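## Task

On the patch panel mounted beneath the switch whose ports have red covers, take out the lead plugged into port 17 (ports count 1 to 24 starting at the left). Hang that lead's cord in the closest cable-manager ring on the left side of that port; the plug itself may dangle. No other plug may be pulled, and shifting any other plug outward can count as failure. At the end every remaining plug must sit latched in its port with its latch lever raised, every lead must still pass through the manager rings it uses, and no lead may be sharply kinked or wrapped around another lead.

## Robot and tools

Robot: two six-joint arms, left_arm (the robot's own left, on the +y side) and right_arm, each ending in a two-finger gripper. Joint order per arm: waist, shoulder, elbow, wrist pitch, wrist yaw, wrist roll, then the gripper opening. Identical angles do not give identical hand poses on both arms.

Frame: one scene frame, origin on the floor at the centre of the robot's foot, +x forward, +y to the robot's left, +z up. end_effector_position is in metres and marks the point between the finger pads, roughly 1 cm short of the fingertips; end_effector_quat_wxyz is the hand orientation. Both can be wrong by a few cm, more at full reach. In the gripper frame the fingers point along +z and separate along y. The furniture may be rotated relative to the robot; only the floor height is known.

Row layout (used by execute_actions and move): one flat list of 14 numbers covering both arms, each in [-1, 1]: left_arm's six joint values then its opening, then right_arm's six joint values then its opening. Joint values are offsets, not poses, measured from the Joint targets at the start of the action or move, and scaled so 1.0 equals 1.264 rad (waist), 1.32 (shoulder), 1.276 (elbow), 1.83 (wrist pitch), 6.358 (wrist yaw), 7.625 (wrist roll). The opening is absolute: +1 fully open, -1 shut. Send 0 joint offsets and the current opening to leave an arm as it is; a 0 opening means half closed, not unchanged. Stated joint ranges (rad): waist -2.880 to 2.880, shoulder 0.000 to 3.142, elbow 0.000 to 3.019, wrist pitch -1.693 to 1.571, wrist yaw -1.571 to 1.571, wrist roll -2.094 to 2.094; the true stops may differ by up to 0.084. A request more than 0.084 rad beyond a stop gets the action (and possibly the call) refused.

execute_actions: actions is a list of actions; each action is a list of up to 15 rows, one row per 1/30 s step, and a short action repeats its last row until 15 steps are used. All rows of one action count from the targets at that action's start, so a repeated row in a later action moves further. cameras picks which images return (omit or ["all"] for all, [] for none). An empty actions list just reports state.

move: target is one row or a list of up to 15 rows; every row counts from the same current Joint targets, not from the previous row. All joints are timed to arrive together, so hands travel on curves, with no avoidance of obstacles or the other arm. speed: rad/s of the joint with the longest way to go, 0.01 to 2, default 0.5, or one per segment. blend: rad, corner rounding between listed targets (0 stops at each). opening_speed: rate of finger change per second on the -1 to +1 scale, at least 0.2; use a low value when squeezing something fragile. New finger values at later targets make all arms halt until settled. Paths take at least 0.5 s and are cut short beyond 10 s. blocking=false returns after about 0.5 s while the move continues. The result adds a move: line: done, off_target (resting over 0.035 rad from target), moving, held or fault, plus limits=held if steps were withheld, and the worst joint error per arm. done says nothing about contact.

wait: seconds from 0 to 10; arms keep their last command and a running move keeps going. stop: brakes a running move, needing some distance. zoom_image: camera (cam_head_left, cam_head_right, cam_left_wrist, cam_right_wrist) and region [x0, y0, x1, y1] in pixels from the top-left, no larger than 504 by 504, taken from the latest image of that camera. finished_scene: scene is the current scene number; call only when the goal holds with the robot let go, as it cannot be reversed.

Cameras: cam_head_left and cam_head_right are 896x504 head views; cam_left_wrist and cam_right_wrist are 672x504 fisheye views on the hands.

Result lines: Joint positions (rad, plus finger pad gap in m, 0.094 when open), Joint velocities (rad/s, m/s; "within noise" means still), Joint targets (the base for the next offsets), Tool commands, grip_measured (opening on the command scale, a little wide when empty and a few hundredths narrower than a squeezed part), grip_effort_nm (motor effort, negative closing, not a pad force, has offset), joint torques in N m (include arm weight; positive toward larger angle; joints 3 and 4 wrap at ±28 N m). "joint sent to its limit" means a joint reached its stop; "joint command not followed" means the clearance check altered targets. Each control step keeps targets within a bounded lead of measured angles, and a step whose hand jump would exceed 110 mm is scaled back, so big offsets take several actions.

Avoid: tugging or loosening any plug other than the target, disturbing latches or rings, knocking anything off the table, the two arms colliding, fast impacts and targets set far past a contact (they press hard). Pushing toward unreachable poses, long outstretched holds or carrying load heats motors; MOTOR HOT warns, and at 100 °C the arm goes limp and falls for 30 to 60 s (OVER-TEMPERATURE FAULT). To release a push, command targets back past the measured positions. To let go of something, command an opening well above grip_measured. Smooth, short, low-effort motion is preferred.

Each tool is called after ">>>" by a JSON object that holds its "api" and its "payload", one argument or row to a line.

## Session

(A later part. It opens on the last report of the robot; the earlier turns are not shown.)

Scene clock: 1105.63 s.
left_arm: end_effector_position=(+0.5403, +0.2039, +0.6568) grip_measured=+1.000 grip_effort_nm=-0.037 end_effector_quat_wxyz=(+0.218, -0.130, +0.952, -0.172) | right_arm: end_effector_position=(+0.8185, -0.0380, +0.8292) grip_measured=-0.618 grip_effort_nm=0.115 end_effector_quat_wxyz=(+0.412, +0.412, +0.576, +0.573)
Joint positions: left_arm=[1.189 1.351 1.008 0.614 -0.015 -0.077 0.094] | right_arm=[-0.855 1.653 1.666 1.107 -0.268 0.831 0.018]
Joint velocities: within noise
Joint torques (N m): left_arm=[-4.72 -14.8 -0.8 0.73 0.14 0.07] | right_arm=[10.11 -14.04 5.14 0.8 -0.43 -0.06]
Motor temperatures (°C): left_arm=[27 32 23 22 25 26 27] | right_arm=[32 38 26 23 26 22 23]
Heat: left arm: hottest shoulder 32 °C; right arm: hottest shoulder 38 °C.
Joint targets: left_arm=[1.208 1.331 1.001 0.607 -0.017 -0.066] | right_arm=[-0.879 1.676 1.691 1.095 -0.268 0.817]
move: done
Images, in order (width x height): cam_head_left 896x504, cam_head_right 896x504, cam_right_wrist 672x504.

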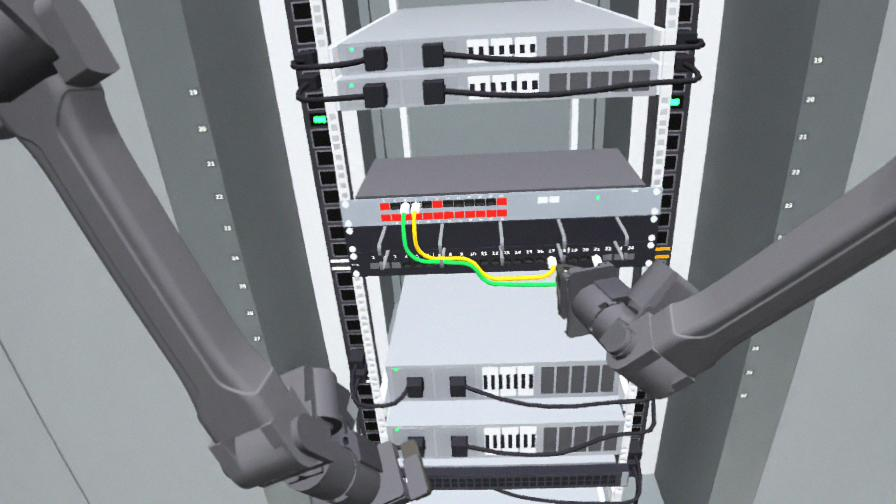

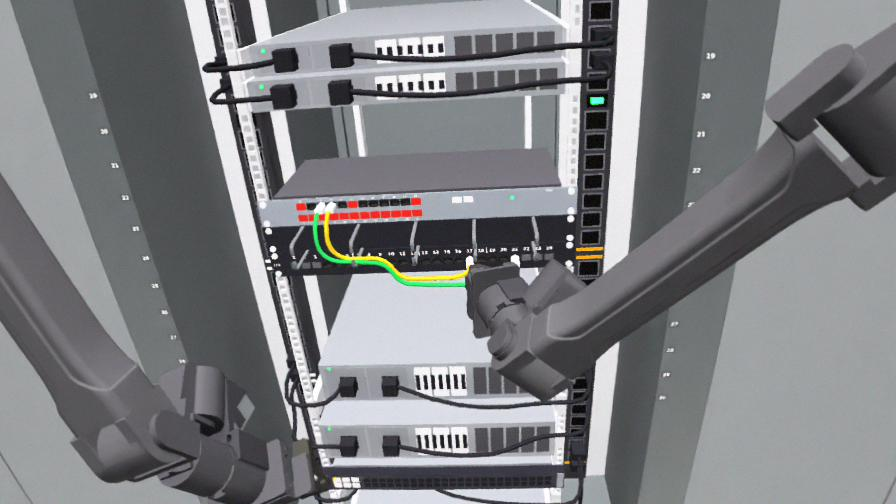

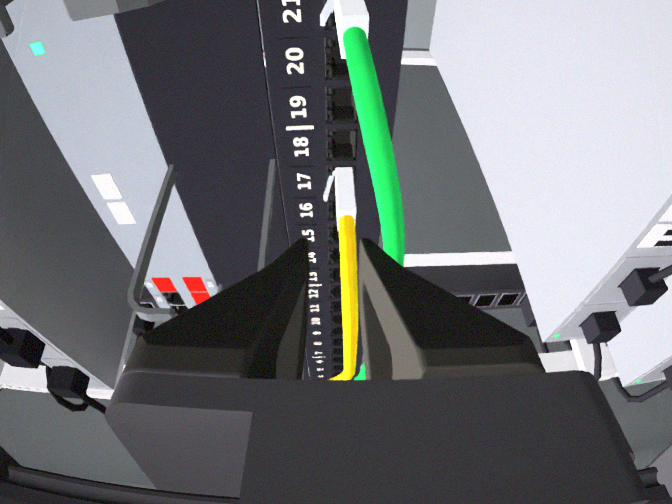

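>>> {"api": "move", "payload": {
  "target": [0,0,0,0,0,0,1,0,0.0106,0.04,-0.0197,0,0,-0.617],
  "speed": 0.08,
  "cameras": ["cam_right_wrist","cam_head_left","cam_head_right"]
}}

>>> {"api": "zoom_image", "payload": {
  "camera": "cam_right_wrist",
  "region": [270, 130, 420, 310]
}}

>>> {"api": "zoom_image", "payload": {
  "camera": "cam_head_left",
  "region": [510, 220, 630, 300]
}}

Scene clock: 1123.03 s.
left_arm: end_effector_position=(+0.5403, +0.2039, +0.6568) grip_measured=+1.000 grip_effort_nm=-0.037 end_effector_quat_wxyz=(+0.218, -0.130, +0.952, -0.172) | right_arm: end_effector_position=(+0.8294, -0.0358, +0.8262) grip_measured=-0.618 grip_effort_nm=0.110 end_effector_quat_wxyz=(+0.410, +0.412, +0.577, +0.574)
Joint positions: left_arm=[1.189 1.351 1.008 0.614 -0.015 -0.077 0.094] | right_arm=[-0.855 1.668 1.712 1.072 -0.27 0.83 0.018]
Joint velocities: within noise
Joint torques (N m): left_arm=[-4.95 -14.92 -0.79 0.7 0.15 0.06] | right_arm=[10.4 -14.27 5.7 0.85 -0.37 -0.06]
Motor temperatures (°C): left_arm=[27 32 23 22 25 26 27] | right_arm=[32 37 26 23 26 22 23]
Heat: left arm: hottest shoulder 32 °C; right arm: hottest shoulder 37 °C.
Joint targets: left_arm=[1.208 1.331 1.001 0.607 -0.017 -0.065] | right_arm=[-0.880 1.690 1.742 1.059 -0.268 0.817]
move: done
Images, in order (width x height): cam_head_left 896x504, cam_head_right 896x504, cam_right_wrist 672x504.

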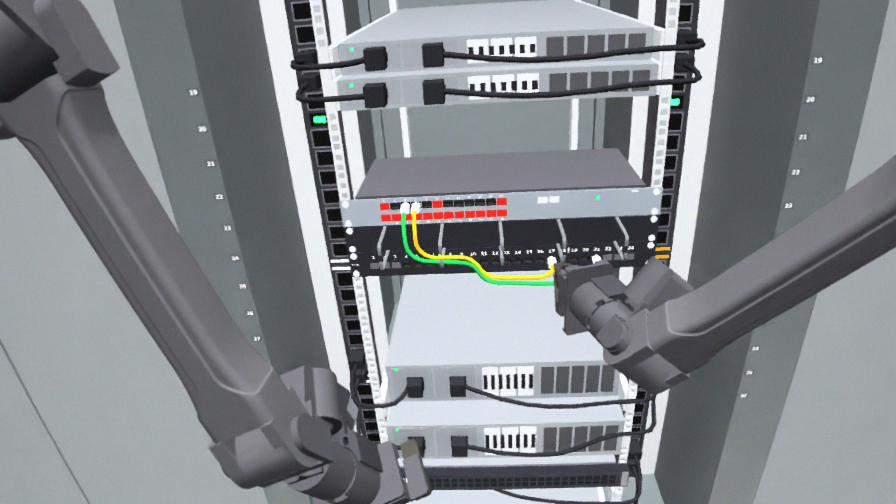

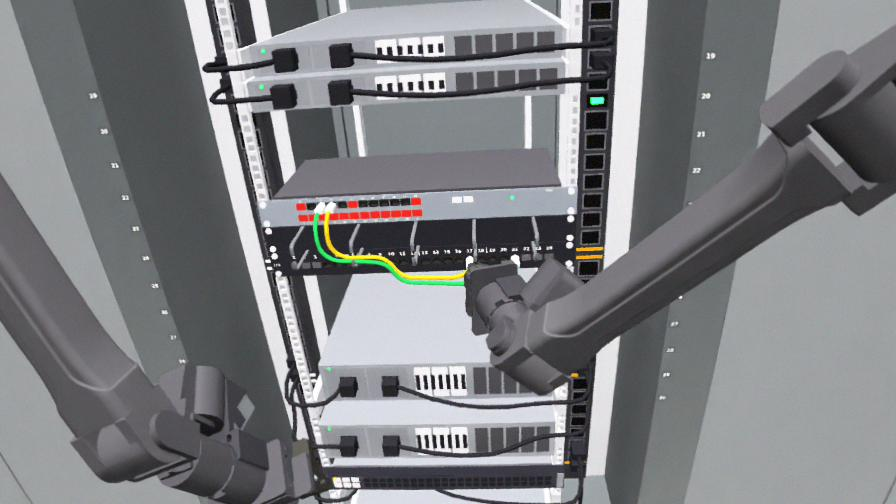

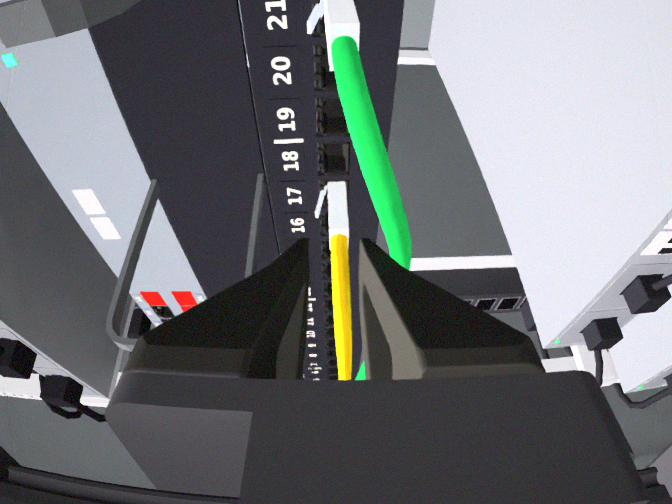

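Scaled by 2.800 from the camera's 672x504 image, which has a finer 960x720 frame.

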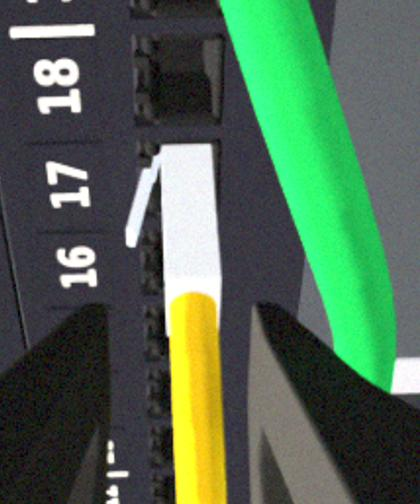

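Scaled by 4.200 from the camera's 896x504 image, which has a finer 1280x720 frame.

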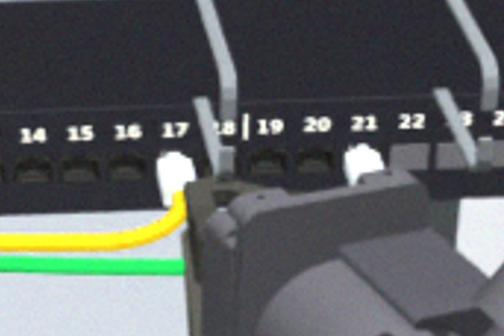

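>>> {"api": "move", "payload": {
  "target": [0,0,0,0,0,0,1,0.0388,0.0106,0.0321,-0.0153,0.0005,0,-0.617],
  "speed": 0.08,
  "cameras": ["cam_right_wrist","cam_head_left","cam_head_right"]
}}

>>> {"api": "zoom_image", "payload": {
  "camera": "cam_right_wrist",
  "region": [270, 130, 420, 310]
}}

>>> {"api": "zoom_image", "payload": {
  "camera": "cam_head_left",
  "region": [510, 220, 630, 300]
}}

>>> {"api": "zoom_image", "payload": {
  "camera": "cam_head_right",
  "region": [420, 220, 540, 300]
}}

Scene clock: 1170.37 s.
left_arm: end_effector_position=(+0.5403, +0.2039, +0.6568) grip_measured=+1.000 grip_effort_nm=-0.032 end_effector_quat_wxyz=(+0.218, -0.130, +0.952, -0.172) | right_arm: end_effector_position=(+0.8387, -0.0290, +0.8288) grip_measured=-0.618 grip_effort_nm=0.110 end_effector_quat_wxyz=(+0.407, +0.413, +0.575, +0.578)
Joint positions: left_arm=[1.189 1.351 1.008 0.614 -0.015 -0.077 0.094] | right_arm=[-0.844 1.682 1.752 1.043 -0.27 0.83 0.018]
Joint velocities: within noise
Joint torques (N m): left_arm=[-4.6 -14.92 -0.83 0.69 0.13 0.06] | right_arm=[13.51 -14.27 5.89 0.84 -0.26 -0.04]
Motor temperatures (°C): left_arm=[26 32 23 22 25 26 27] | right_arm=[32 36 27 23 26 22 23]
Heat: left arm: hottest shoulder 32 °C; right arm: hottest shoulder 36 °C.
Joint targets: left_arm=[1.208 1.331 1.001 0.607 -0.017 -0.065] | right_arm=[-0.830 1.704 1.783 1.031 -0.265 0.817]
move: done
Images, in order (width x height): cam_head_left 896x504, cam_head_right 896x504, cam_right_wrist 672x504.

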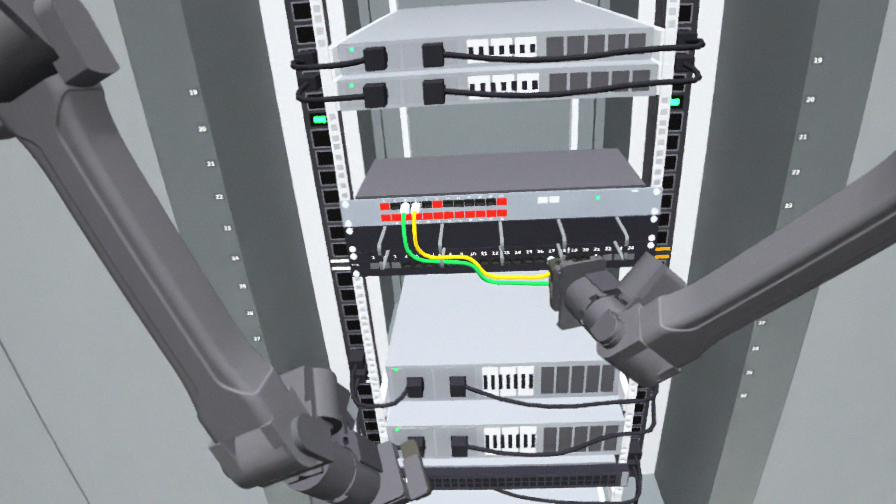

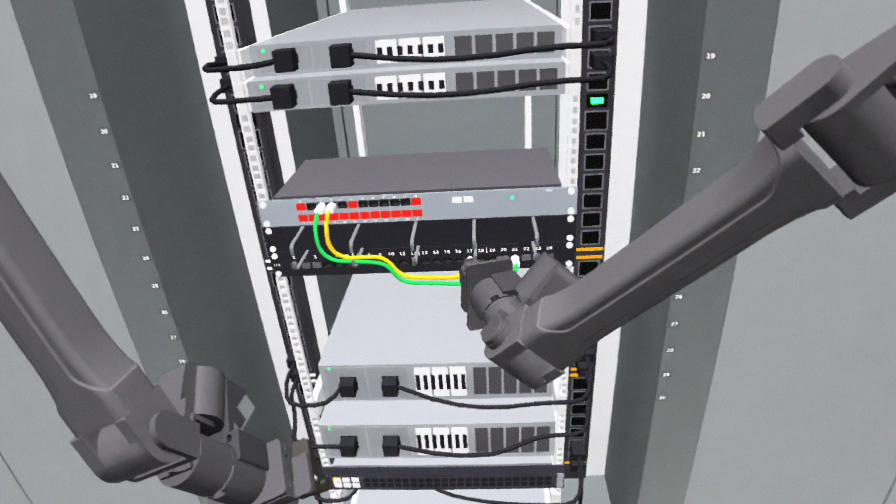

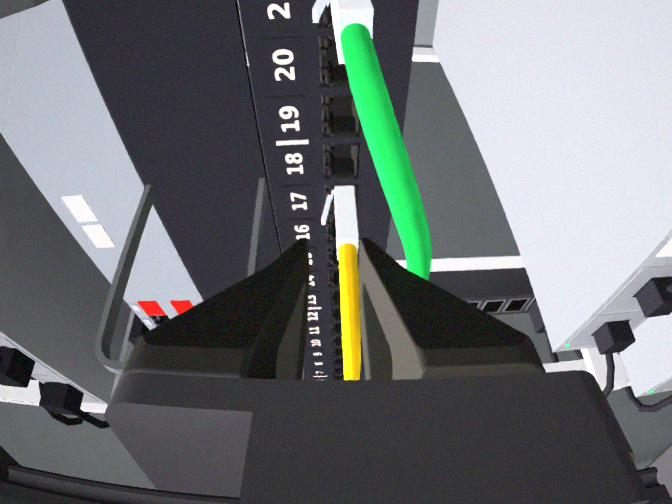

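Scaled by 2.800 from the camera's 672x504 image, which has a finer 960x720 frame.

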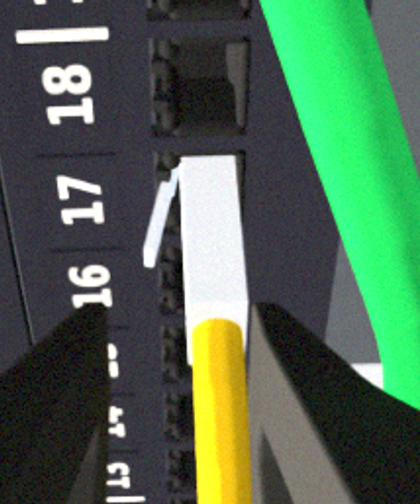

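Scaled by 4.200 from the camera's 896x504 image, which has a finer 1280x720 frame.

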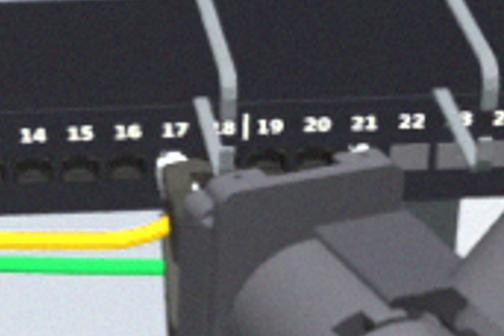

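Scaled by 4.200 from the camera's 896x504 image, which has a finer 1280x720 frame.

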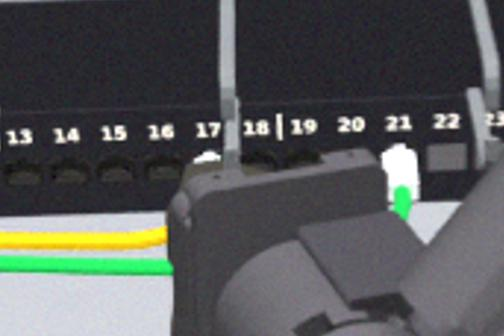

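>>> {"api": "move", "payload": {
  "target": [0,0,0,0,0,0,1,-0.029,0.0105,0.0364,-0.018,0,0,-0.617],
  "speed": 0.08,
  "cameras": ["cam_right_wrist","cam_head_left","cam_head_right"]
}}

>>> {"api": "zoom_image", "payload": {
  "camera": "cam_right_wrist",
  "region": [270, 130, 420, 310]
}}

>>> {"api": "zoom_image", "payload": {
  "camera": "cam_head_left",
  "region": [510, 220, 630, 300]
}}

Scene clock: 1194.03 s.
left_arm: end_effector_position=(+0.5403, +0.2039, +0.6568) grip_measured=+1.000 grip_effort_nm=-0.037 end_effector_quat_wxyz=(+0.218, -0.130, +0.952, -0.172) | right_arm: end_effector_position=(+0.8483, -0.0272, +0.8264) grip_measured=-0.618 grip_effort_nm=0.110 end_effector_quat_wxyz=(+0.406, +0.413, +0.576, +0.577)
Joint positions: left_arm=[1.189 1.351 1.008 0.614 -0.015 -0.077 0.094] | right_arm=[-0.844 1.696 1.794 1.012 -0.27 0.829 0.018]
Joint velocities: within noise
Joint torques (N m): left_arm=[-4.66 -14.92 -0.8 0.73 0.13 0.07] | right_arm=[10.93 -14.45 6.37 0.9 -0.28 -0.04]
Motor temperatures (°C): left_arm=[26 33 23 22 25 26 27] | right_arm=[32 36 28 23 26 22 23]
Heat: left arm: hottest shoulder 33 °C; right arm: hottest shoulder 36 °C.
Joint targets: left_arm=[1.208 1.331 1.001 0.607 -0.017 -0.065] | right_arm=[-0.867 1.718 1.830 0.998 -0.265 0.817]
move: done
Images, in order (width x height): cam_head_left 896x504, cam_head_right 896x504, cam_right_wrist 672x504.

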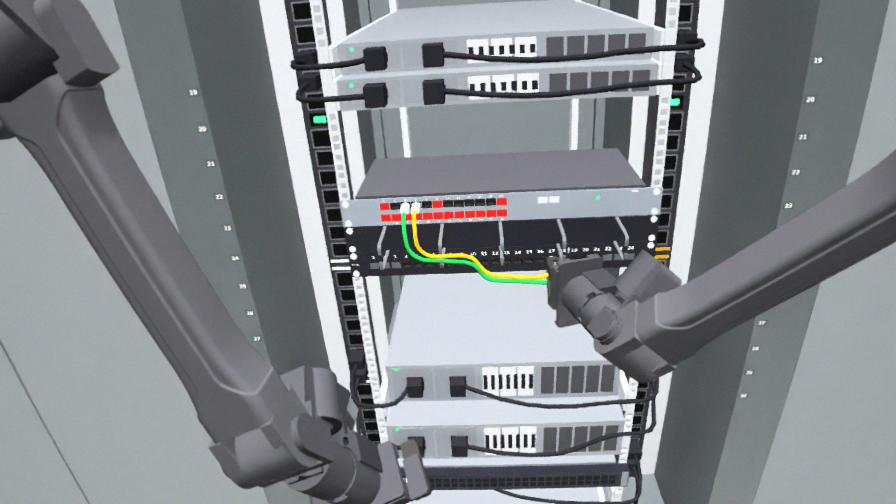

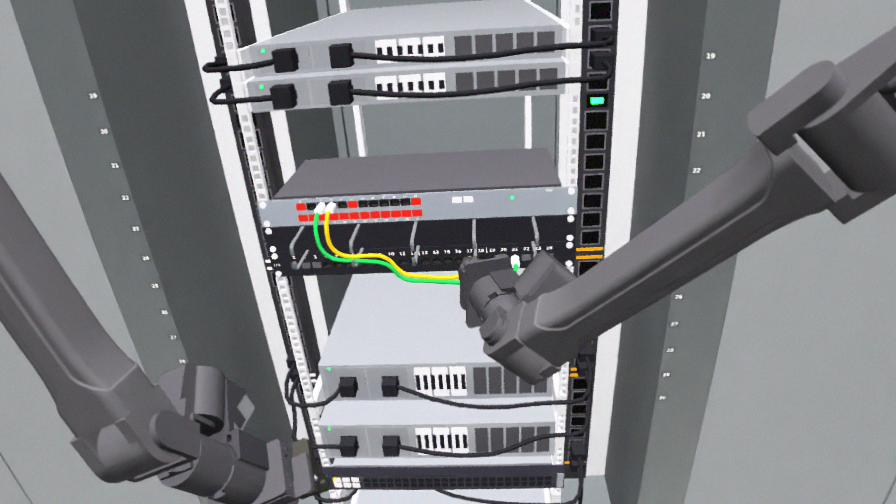

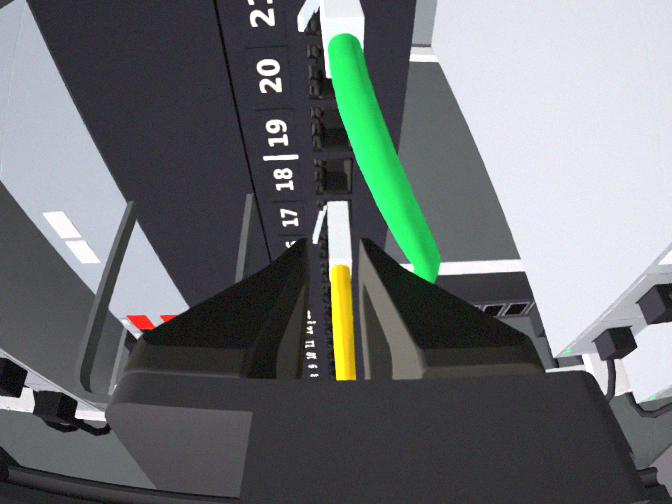

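Scaled by 2.800 from the camera's 672x504 image, which has a finer 960x720 frame.

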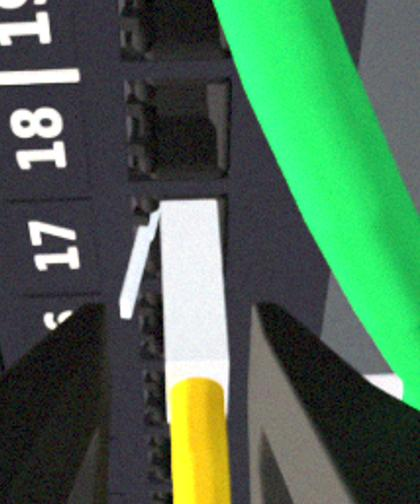

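Scaled by 4.200 from the camera's 896x504 image, which has a finer 1280x720 frame.

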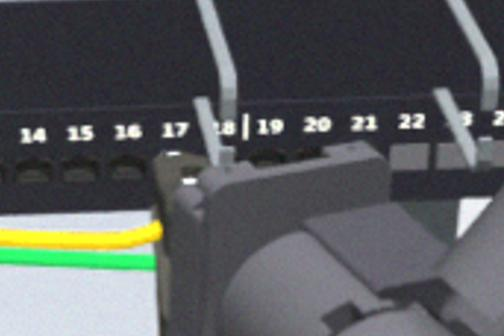

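>>> {"api": "move", "payload": {
  "target": [0,0,0,0,0,0,1,-0.0063,0.0008,0.0155,-0.0098,0,0,-0.617],
  "speed": 0.08,
  "cameras": ["cam_right_wrist","cam_head_left","cam_head_right"]
}}

>>> {"api": "zoom_image", "payload": {
  "camera": "cam_right_wrist",
  "region": [270, 130, 420, 310]
}}

>>> {"api": "zoom_image", "payload": {
  "camera": "cam_head_left",
  "region": [510, 220, 630, 300]
}}

Scene clock: 1208.70 s.
left_arm: end_effector_position=(+0.5403, +0.2039, +0.6568) grip_measured=+1.000 grip_effort_nm=-0.037 end_effector_quat_wxyz=(+0.218, -0.130, +0.952, -0.172) | right_arm: end_effector_position=(+0.8525, -0.0266, +0.8256) grip_measured=-0.618 grip_effort_nm=0.110 end_effector_quat_wxyz=(+0.403, +0.413, +0.578, +0.577)
Joint positions: left_arm=[1.189 1.351 1.008 0.614 -0.015 -0.077 0.094] | right_arm=[-0.844 1.699 1.81 0.993 -0.27 0.829 0.018]
Joint velocities: within noise
Joint torques (N m): left_arm=[-4.84 -14.92 -0.79 0.69 0.14 0.07] | right_arm=[10.4 -14.86 6.78 0.84 -0.29 -0.04]
Motor temperatures (°C): left_arm=[26 33 23 22 25 26 27] | right_arm=[32 36 27 23 25 22 23]
Heat: left arm: hottest shoulder 33 °C; right arm: hottest shoulder 36 °C.
Joint targets: left_arm=[1.208 1.331 1.001 0.607 -0.017 -0.065] | right_arm=[-0.875 1.719 1.849 0.980 -0.265 0.817]
move: off_target (right_arm); right_arm: the elbow is farthest, 0.039 rad from its target
Images, in order (width x height): cam_head_left 896x504, cam_head_right 896x504, cam_right_wrist 672x504.

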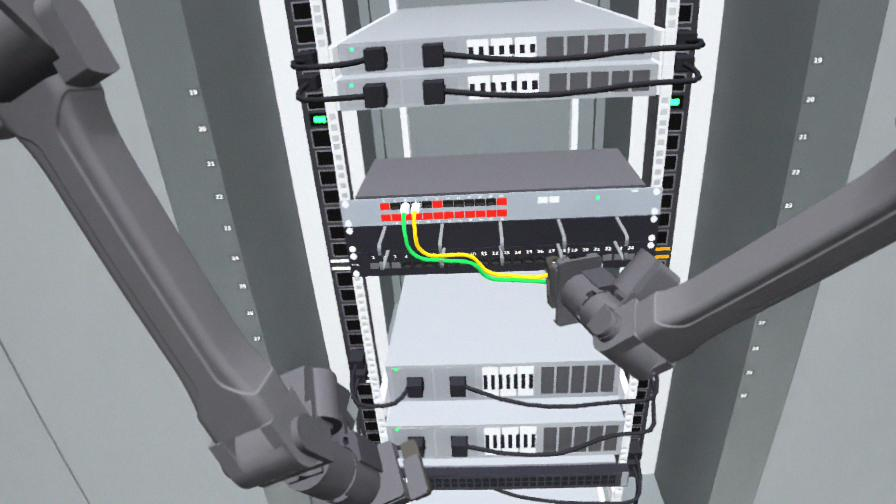

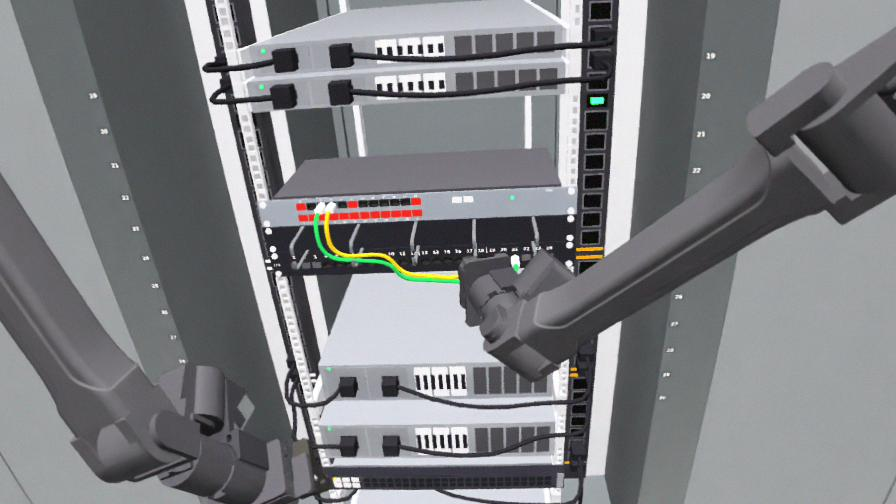

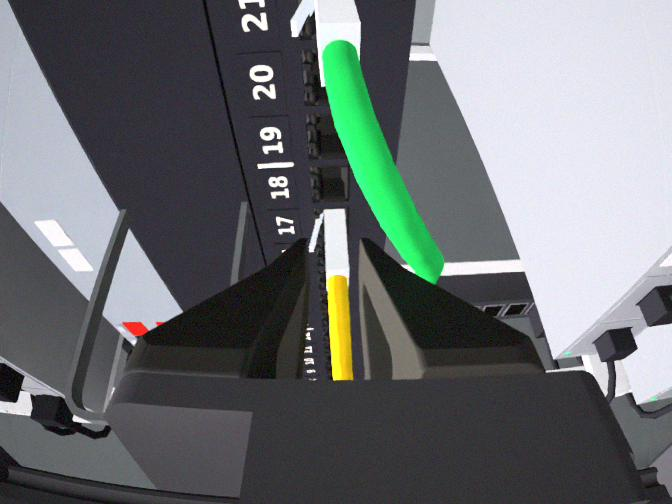

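Scaled by 2.800 from the camera's 672x504 image, which has a finer 960x720 frame.

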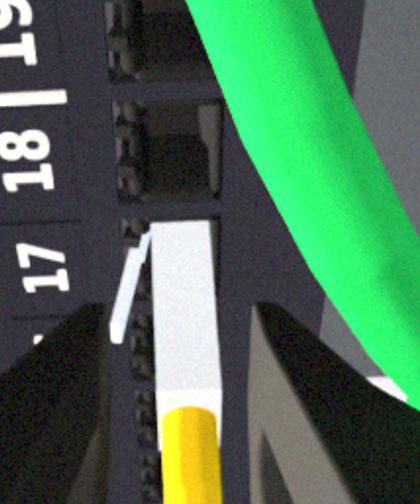

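Scaled by 4.200 from the camera's 896x504 image, which has a finer 1280x720 frame.

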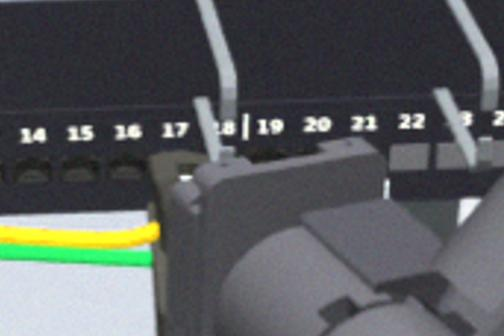

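>>> {"api": "move", "payload": {
  "target": [0,0,0,0,0,0,1,0.002,-0.0008,0.0085,-0.005,0,0,-0.617],
  "speed": 0.08,
  "cameras": ["cam_right_wrist"]
}}

>>> {"api": "zoom_image", "payload": {
  "camera": "cam_right_wrist",
  "region": [270, 130, 420, 310]
}}

Scene clock: 1222.73 s.
left_arm: end_effector_position=(+0.5403, +0.2039, +0.6568) grip_measured=+1.000 grip_effort_nm=-0.037 end_effector_quat_wxyz=(+0.218, -0.130, +0.952, -0.172) | right_arm: end_effector_position=(+0.8548, -0.0264, +0.8252) grip_measured=-0.618 grip_effort_nm=0.115 end_effector_quat_wxyz=(+0.402, +0.413, +0.578, +0.577)
Joint positions: left_arm=[1.189 1.351 1.008 0.614 -0.015 -0.077 0.094] | right_arm=[-0.844 1.701 1.819 0.983 -0.27 0.829 0.018]
Joint velocities: within noise
Joint torques (N m): left_arm=[-4.78 -14.8 -0.79 0.66 0.14 0.06] | right_arm=[10.29 -15.15 7.04 0.94 -0.27 -0.07]
Motor temperatures (°C): left_arm=[26 33 23 22 25 26 27] | right_arm=[32 36 27 23 25 22 23]
Heat: left arm: hottest shoulder 33 °C; right arm: hottest shoulder 36 °C.
Joint targets: left_arm=[1.208 1.331 1.001 0.607 -0.017 -0.065] | right_arm=[-0.873 1.718 1.860 0.971 -0.265 0.817]
move: off_target (right_arm); right_arm: the elbow is farthest, 0.041 rad from its target
Images, in order (width x height): cam_right_wrist 672x504.

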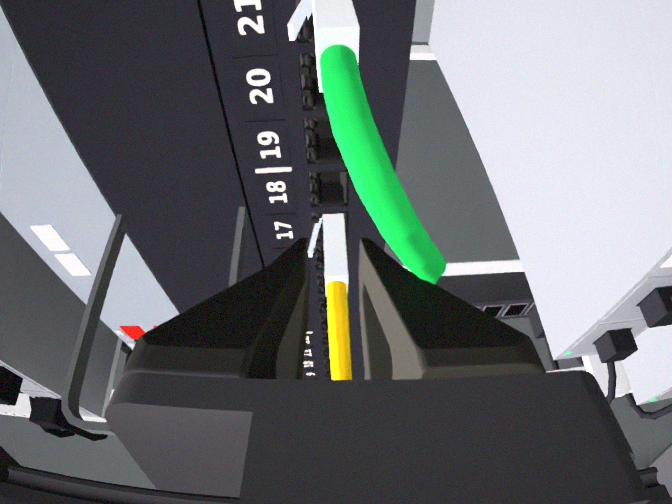

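Scaled by 2.800 from the camera's 672x504 image, which has a finer 960x720 frame.

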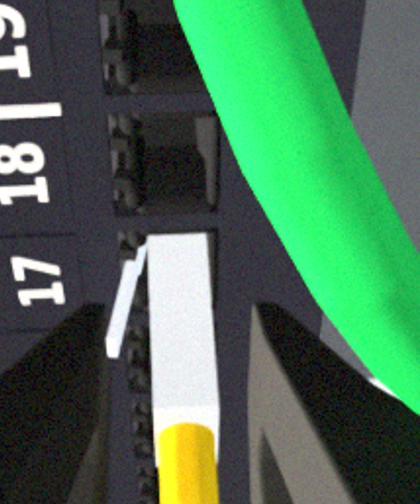

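>>> {"api": "move", "payload": {
  "target": [0,0,0,0,0,0,1,0,0,0,0.0175,0,0,-0.617],
  "speed": 0.08,
  "cameras": ["cam_right_wrist"]
}}

>>> {"api": "zoom_image", "payload": {
  "camera": "cam_right_wrist",
  "region": [270, 130, 420, 310]
}}

Scene clock: 1232.53 s.
left_arm: end_effector_position=(+0.5403, +0.2039, +0.6568) grip_measured=+1.000 grip_effort_nm=-0.032 end_effector_quat_wxyz=(+0.218, -0.130, +0.952, -0.172) | right_arm: end_effector_position=(+0.8548, -0.0265, +0.8254) grip_measured=-0.618 grip_effort_nm=0.110 end_effector_quat_wxyz=(+0.403, +0.413, +0.578, +0.577)
Joint positions: left_arm=[1.189 1.351 1.008 0.614 -0.015 -0.077 0.094] | right_arm=[-0.844 1.702 1.819 0.986 -0.27 0.829 0.018]
Joint velocities: within noise
Joint torques (N m): left_arm=[-4.95 -14.92 -0.77 0.73 0.15 0.05] | right_arm=[10.58 -15.27 7.01 2.06 -0.26 -0.06]
Motor temperatures (°C): left_arm=[26 33 23 22 25 26 27] | right_arm=[32 37 28 23 25 22 23]
Heat: left arm: hottest shoulder 33 °C; right arm: hottest shoulder 37 °C.
Joint targets: left_arm=[1.208 1.331 1.001 0.607 -0.017 -0.065] | right_arm=[-0.873 1.718 1.860 1.003 -0.265 0.817]
move: off_target (right_arm); right_arm: the elbow is farthest, 0.041 rad from its target
Images, in order (width x height): cam_right_wrist 672x504.

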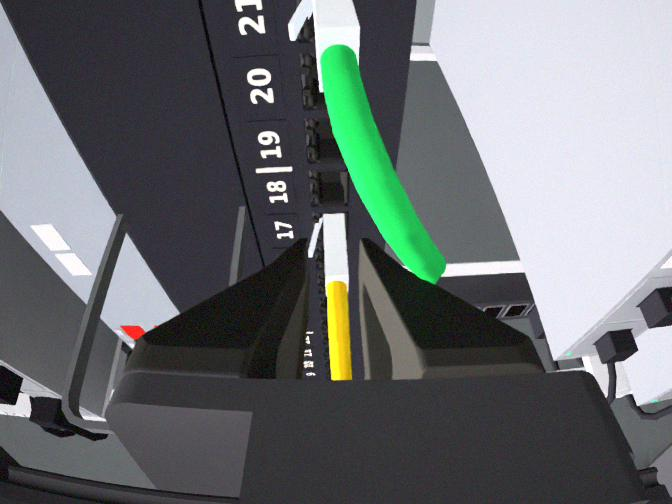

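Scaled by 2.800 from the camera's 672x504 image, which has a finer 960x720 frame.

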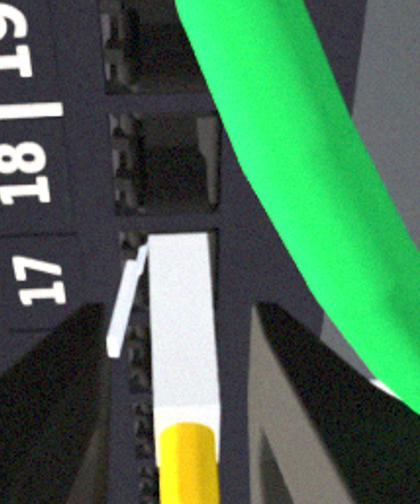

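>>> {"api": "move", "payload": {
  "target": [0,0,0,0,0,0,1,0,0,0,0.007,0,0,-0.617],
  "speed": 0.08,
  "cameras": []
}}

>>> {"api": "move", "payload": {
  "target": [0,0,0,0,0,0,1,0,0,0,0,0,0,-0.76],
  "opening_speed": 0.2,
  "cameras": ["cam_right_wrist"]
}}

>>> {"api": "zoom_image", "payload": {
  "camera": "cam_right_wrist",
  "region": [270, 130, 420, 310]
}}

Scene clock: 1242.83 s.
left_arm: end_effector_position=(+0.5403, +0.2039, +0.6568) grip_measured=+1.000 grip_effort_nm=-0.037 end_effector_quat_wxyz=(+0.218, -0.130, +0.952, -0.172) | right_arm: end_effector_position=(+0.8542, -0.0269, +0.8259) grip_measured=-0.618 grip_effort_nm=0.105 end_effector_quat_wxyz=(+0.407, +0.413, +0.575, +0.577)
Joint positions: left_arm=[1.189 1.351 1.008 0.614 -0.015 -0.077 0.094] | right_arm=[-0.844 1.704 1.819 0.997 -0.27 0.829 0.018]
Joint velocities: within noise
Joint torques (N m): left_arm=[-4.84 -14.92 -0.81 0.73 0.14 0.07] | right_arm=[10.58 -15.44 7.02 2.07 -0.27 -0.03]
Motor temperatures (°C): left_arm=[26 33 23 22 25 26 27] | right_arm=[32 38 29 23 25 22 23]
Heat: left arm: hottest shoulder 33 °C; right arm: hottest shoulder 38 °C.
Joint targets: left_arm=[1.208 1.331 1.001 0.607 -0.017 -0.065] | right_arm=[-0.873 1.718 1.860 1.016 -0.265 0.817]
move: off_target (right_arm); right_arm: the elbow is farthest, 0.041 rad from its target
No camera images: "cameras" was empty.

Scene clock: 1243.83 s.
left_arm: end_effector_position=(+0.5403, +0.2039, +0.6568) grip_measured=+1.000 grip_effort_nm=-0.037 end_effector_quat_wxyz=(+0.218, -0.130, +0.952, -0.172) | right_arm: end_effector_position=(+0.8539, -0.0265, +0.8258) grip_measured=-0.758 grip_effort_nm=-0.037 end_effector_quat_wxyz=(+0.407, +0.412, +0.575, +0.578)
Joint positions: left_arm=[1.189 1.351 1.008 0.614 -0.015 -0.077 0.094] | right_arm=[-0.844 1.705 1.819 0.998 -0.271 0.829 0.011]
Joint velocities: within noise
Joint torques (N m): left_arm=[-4.72 -14.92 -0.8 0.7 0.15 0.07] | right_arm=[10.7 -15.5 6.99 2.1 -0.21 -0.03]
Motor temperatures (°C): left_arm=[26 33 23 22 25 26 27] | right_arm=[32 38 29 23 25 22 23]
Heat: left arm: hottest shoulder 33 °C; right arm: hottest shoulder 38 °C.
Joint targets: left_arm=[1.208 1.331 1.001 0.607 -0.017 -0.065] | right_arm=[-0.873 1.718 1.860 1.016 -0.265 0.817]
move: off_target (right_arm); right_arm: the elbow is farthest, 0.041 rad from its target
Images, in order (width x height): cam_right_wrist 672x504.

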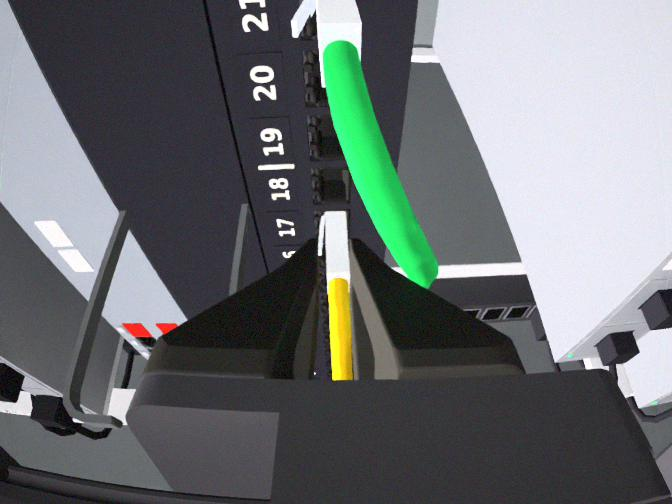

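Scaled by 2.800 from the camera's 672x504 image, which has a finer 960x720 frame.

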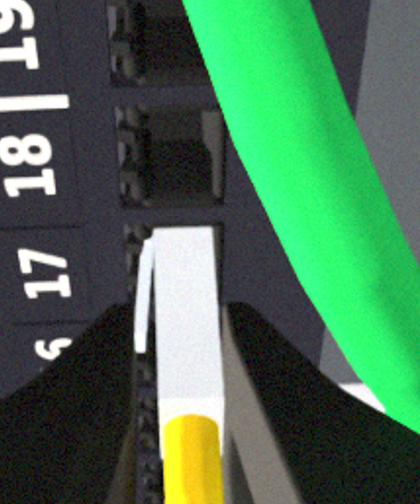

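>>> {"api": "move", "payload": {
  "target": [0,0,0,0,0,0,1,0,0,0,0,0,0,-0.9],
  "opening_speed": 0.2,
  "cameras": ["cam_right_wrist"]
}}

>>> {"api": "zoom_image", "payload": {
  "camera": "cam_right_wrist",
  "region": [270, 130, 420, 310]
}}

Scene clock: 1250.50 s.
left_arm: end_effector_position=(+0.5403, +0.2039, +0.6568) grip_measured=+1.000 grip_effort_nm=-0.027 end_effector_quat_wxyz=(+0.218, -0.130, +0.952, -0.172) | right_arm: end_effector_position=(+0.8536, -0.0263, +0.8255) grip_measured=-0.862 grip_effort_nm=-0.960 end_effector_quat_wxyz=(+0.408, +0.411, +0.576, +0.577)
Joint positions: left_arm=[1.189 1.351 1.008 0.614 -0.015 -0.077 0.094] | right_arm=[-0.844 1.706 1.819 0.999 -0.271 0.825 0.007]
Joint velocities: within noise
Joint torques (N m): left_arm=[-4.72 -14.97 -0.81 0.73 0.15 0.06] | right_arm=[10.58 -15.62 6.94 1.89 -0.2 0]
Motor temperatures (°C): left_arm=[26 33 23 22 25 26 27] | right_arm=[32 37 29 23 25 22 23]
Heat: left arm: hottest shoulder 33 °C; right arm: hottest shoulder 37 °C.
Joint targets: left_arm=[1.208 1.331 1.001 0.607 -0.017 -0.065] | right_arm=[-0.873 1.718 1.860 1.016 -0.265 0.817]
move: off_target (right_arm); right_arm: the elbow is farthest, 0.041 rad from its target
Images, in order (width x height): cam_right_wrist 672x504.

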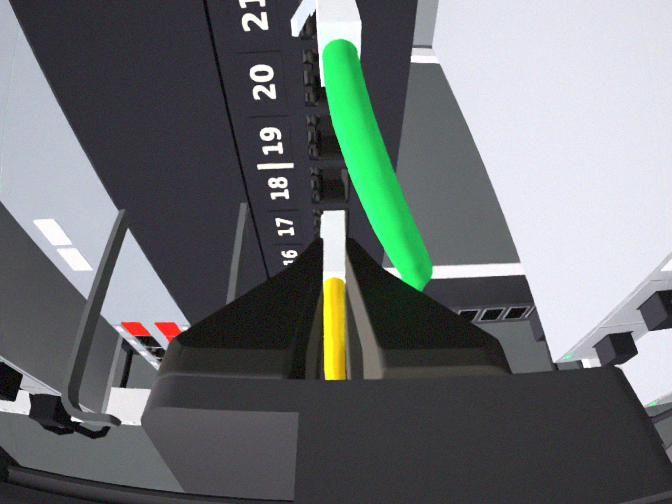

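Scaled by 2.800 from the camera's 672x504 image, which has a finer 960x720 frame.

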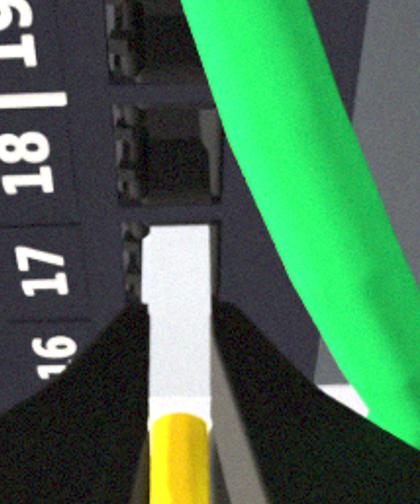

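>>> {"api": "move", "payload": {
  "target": [
    [0,0,0,0,0,0,1,0,-0.022,-0.028,0,0,0,-0.9],
    [0,0,0,0,0,0,1,0,-0.0417,-0.116,0.044,0,0,-0.9]
  ],
  "speed": 0.12,
  "cameras": ["cam_right_wrist","cam_head_left","cam_head_right"]
}}

>>> {"api": "zoom_image", "payload": {
  "camera": "cam_right_wrist",
  "region": [270, 130, 420, 310]
}}

>>> {"api": "zoom_image", "payload": {
  "camera": "cam_head_left",
  "region": [480, 220, 630, 310]
}}

Scene clock: 1277.17 s.
left_arm: end_effector_position=(+0.5403, +0.2039, +0.6568) grip_measured=+1.000 grip_effort_nm=-0.032 end_effector_quat_wxyz=(+0.218, -0.130, +0.952, -0.172) | right_arm: end_effector_position=(+0.8258, -0.0277, +0.8226) grip_measured=-0.864 grip_effort_nm=-0.994 end_effector_quat_wxyz=(+0.410, +0.411, +0.577, +0.575)
Joint positions: left_arm=[1.189 1.351 1.008 0.614 -0.015 -0.077 0.094] | right_arm=[-0.849 1.686 1.721 1.079 -0.27 0.825 0.006]
Joint velocities: within noise
Joint torques (N m): left_arm=[-4.6 -15.09 -0.79 0.66 0.14 0.08] | right_arm=[10.75 -18.2 2.41 1.96 -0.27 0.01]
Motor temperatures (°C): left_arm=[26 33 23 22 25 26 27] | right_arm=[32 37 29 23 25 22 24]
Heat: left arm: hottest shoulder 33 °C; right arm: hottest shoulder 37 °C.
Joint targets: left_arm=[1.208 1.331 1.001 0.607 -0.017 -0.065] | right_arm=[-0.872 1.663 1.712 1.096 -0.265 0.817]
move: done
Images, in order (width x height): cam_head_left 896x504, cam_head_right 896x504, cam_right_wrist 672x504.

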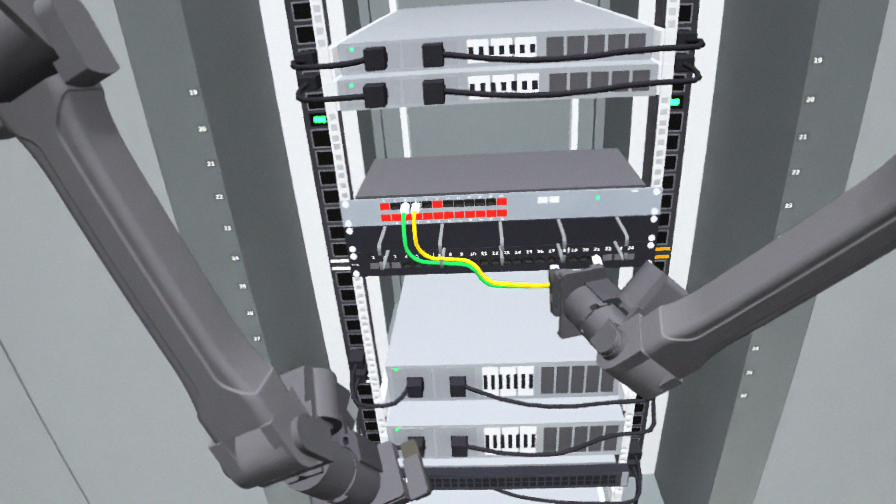

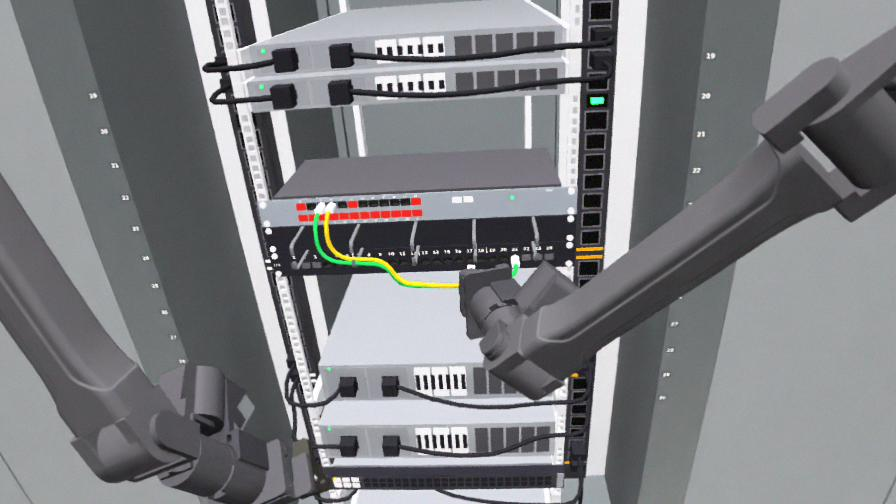

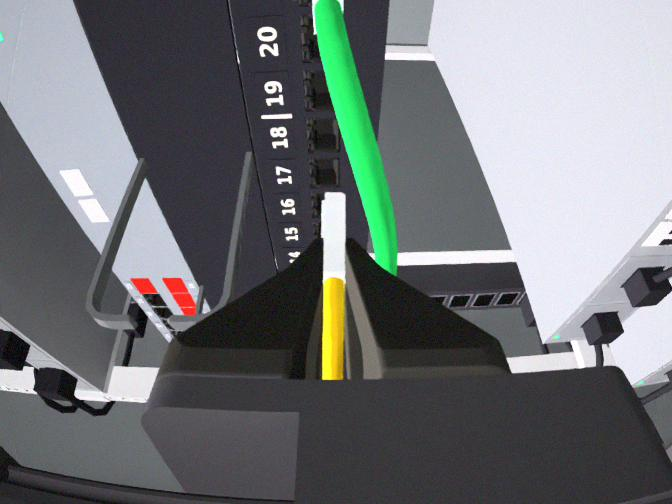

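Scaled by 2.800 from the camera's 672x504 image, which has a finer 960x720 frame.

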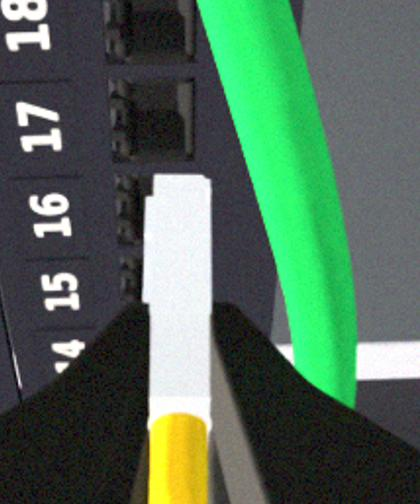

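Scaled by 3.360 from the camera's 896x504 image, which has a finer 1280x720 frame.

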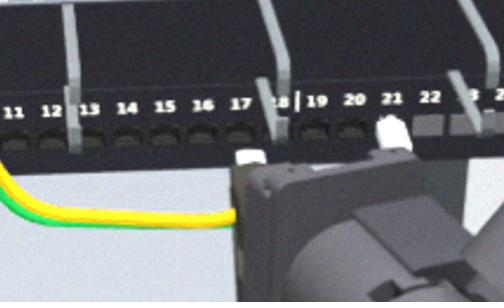

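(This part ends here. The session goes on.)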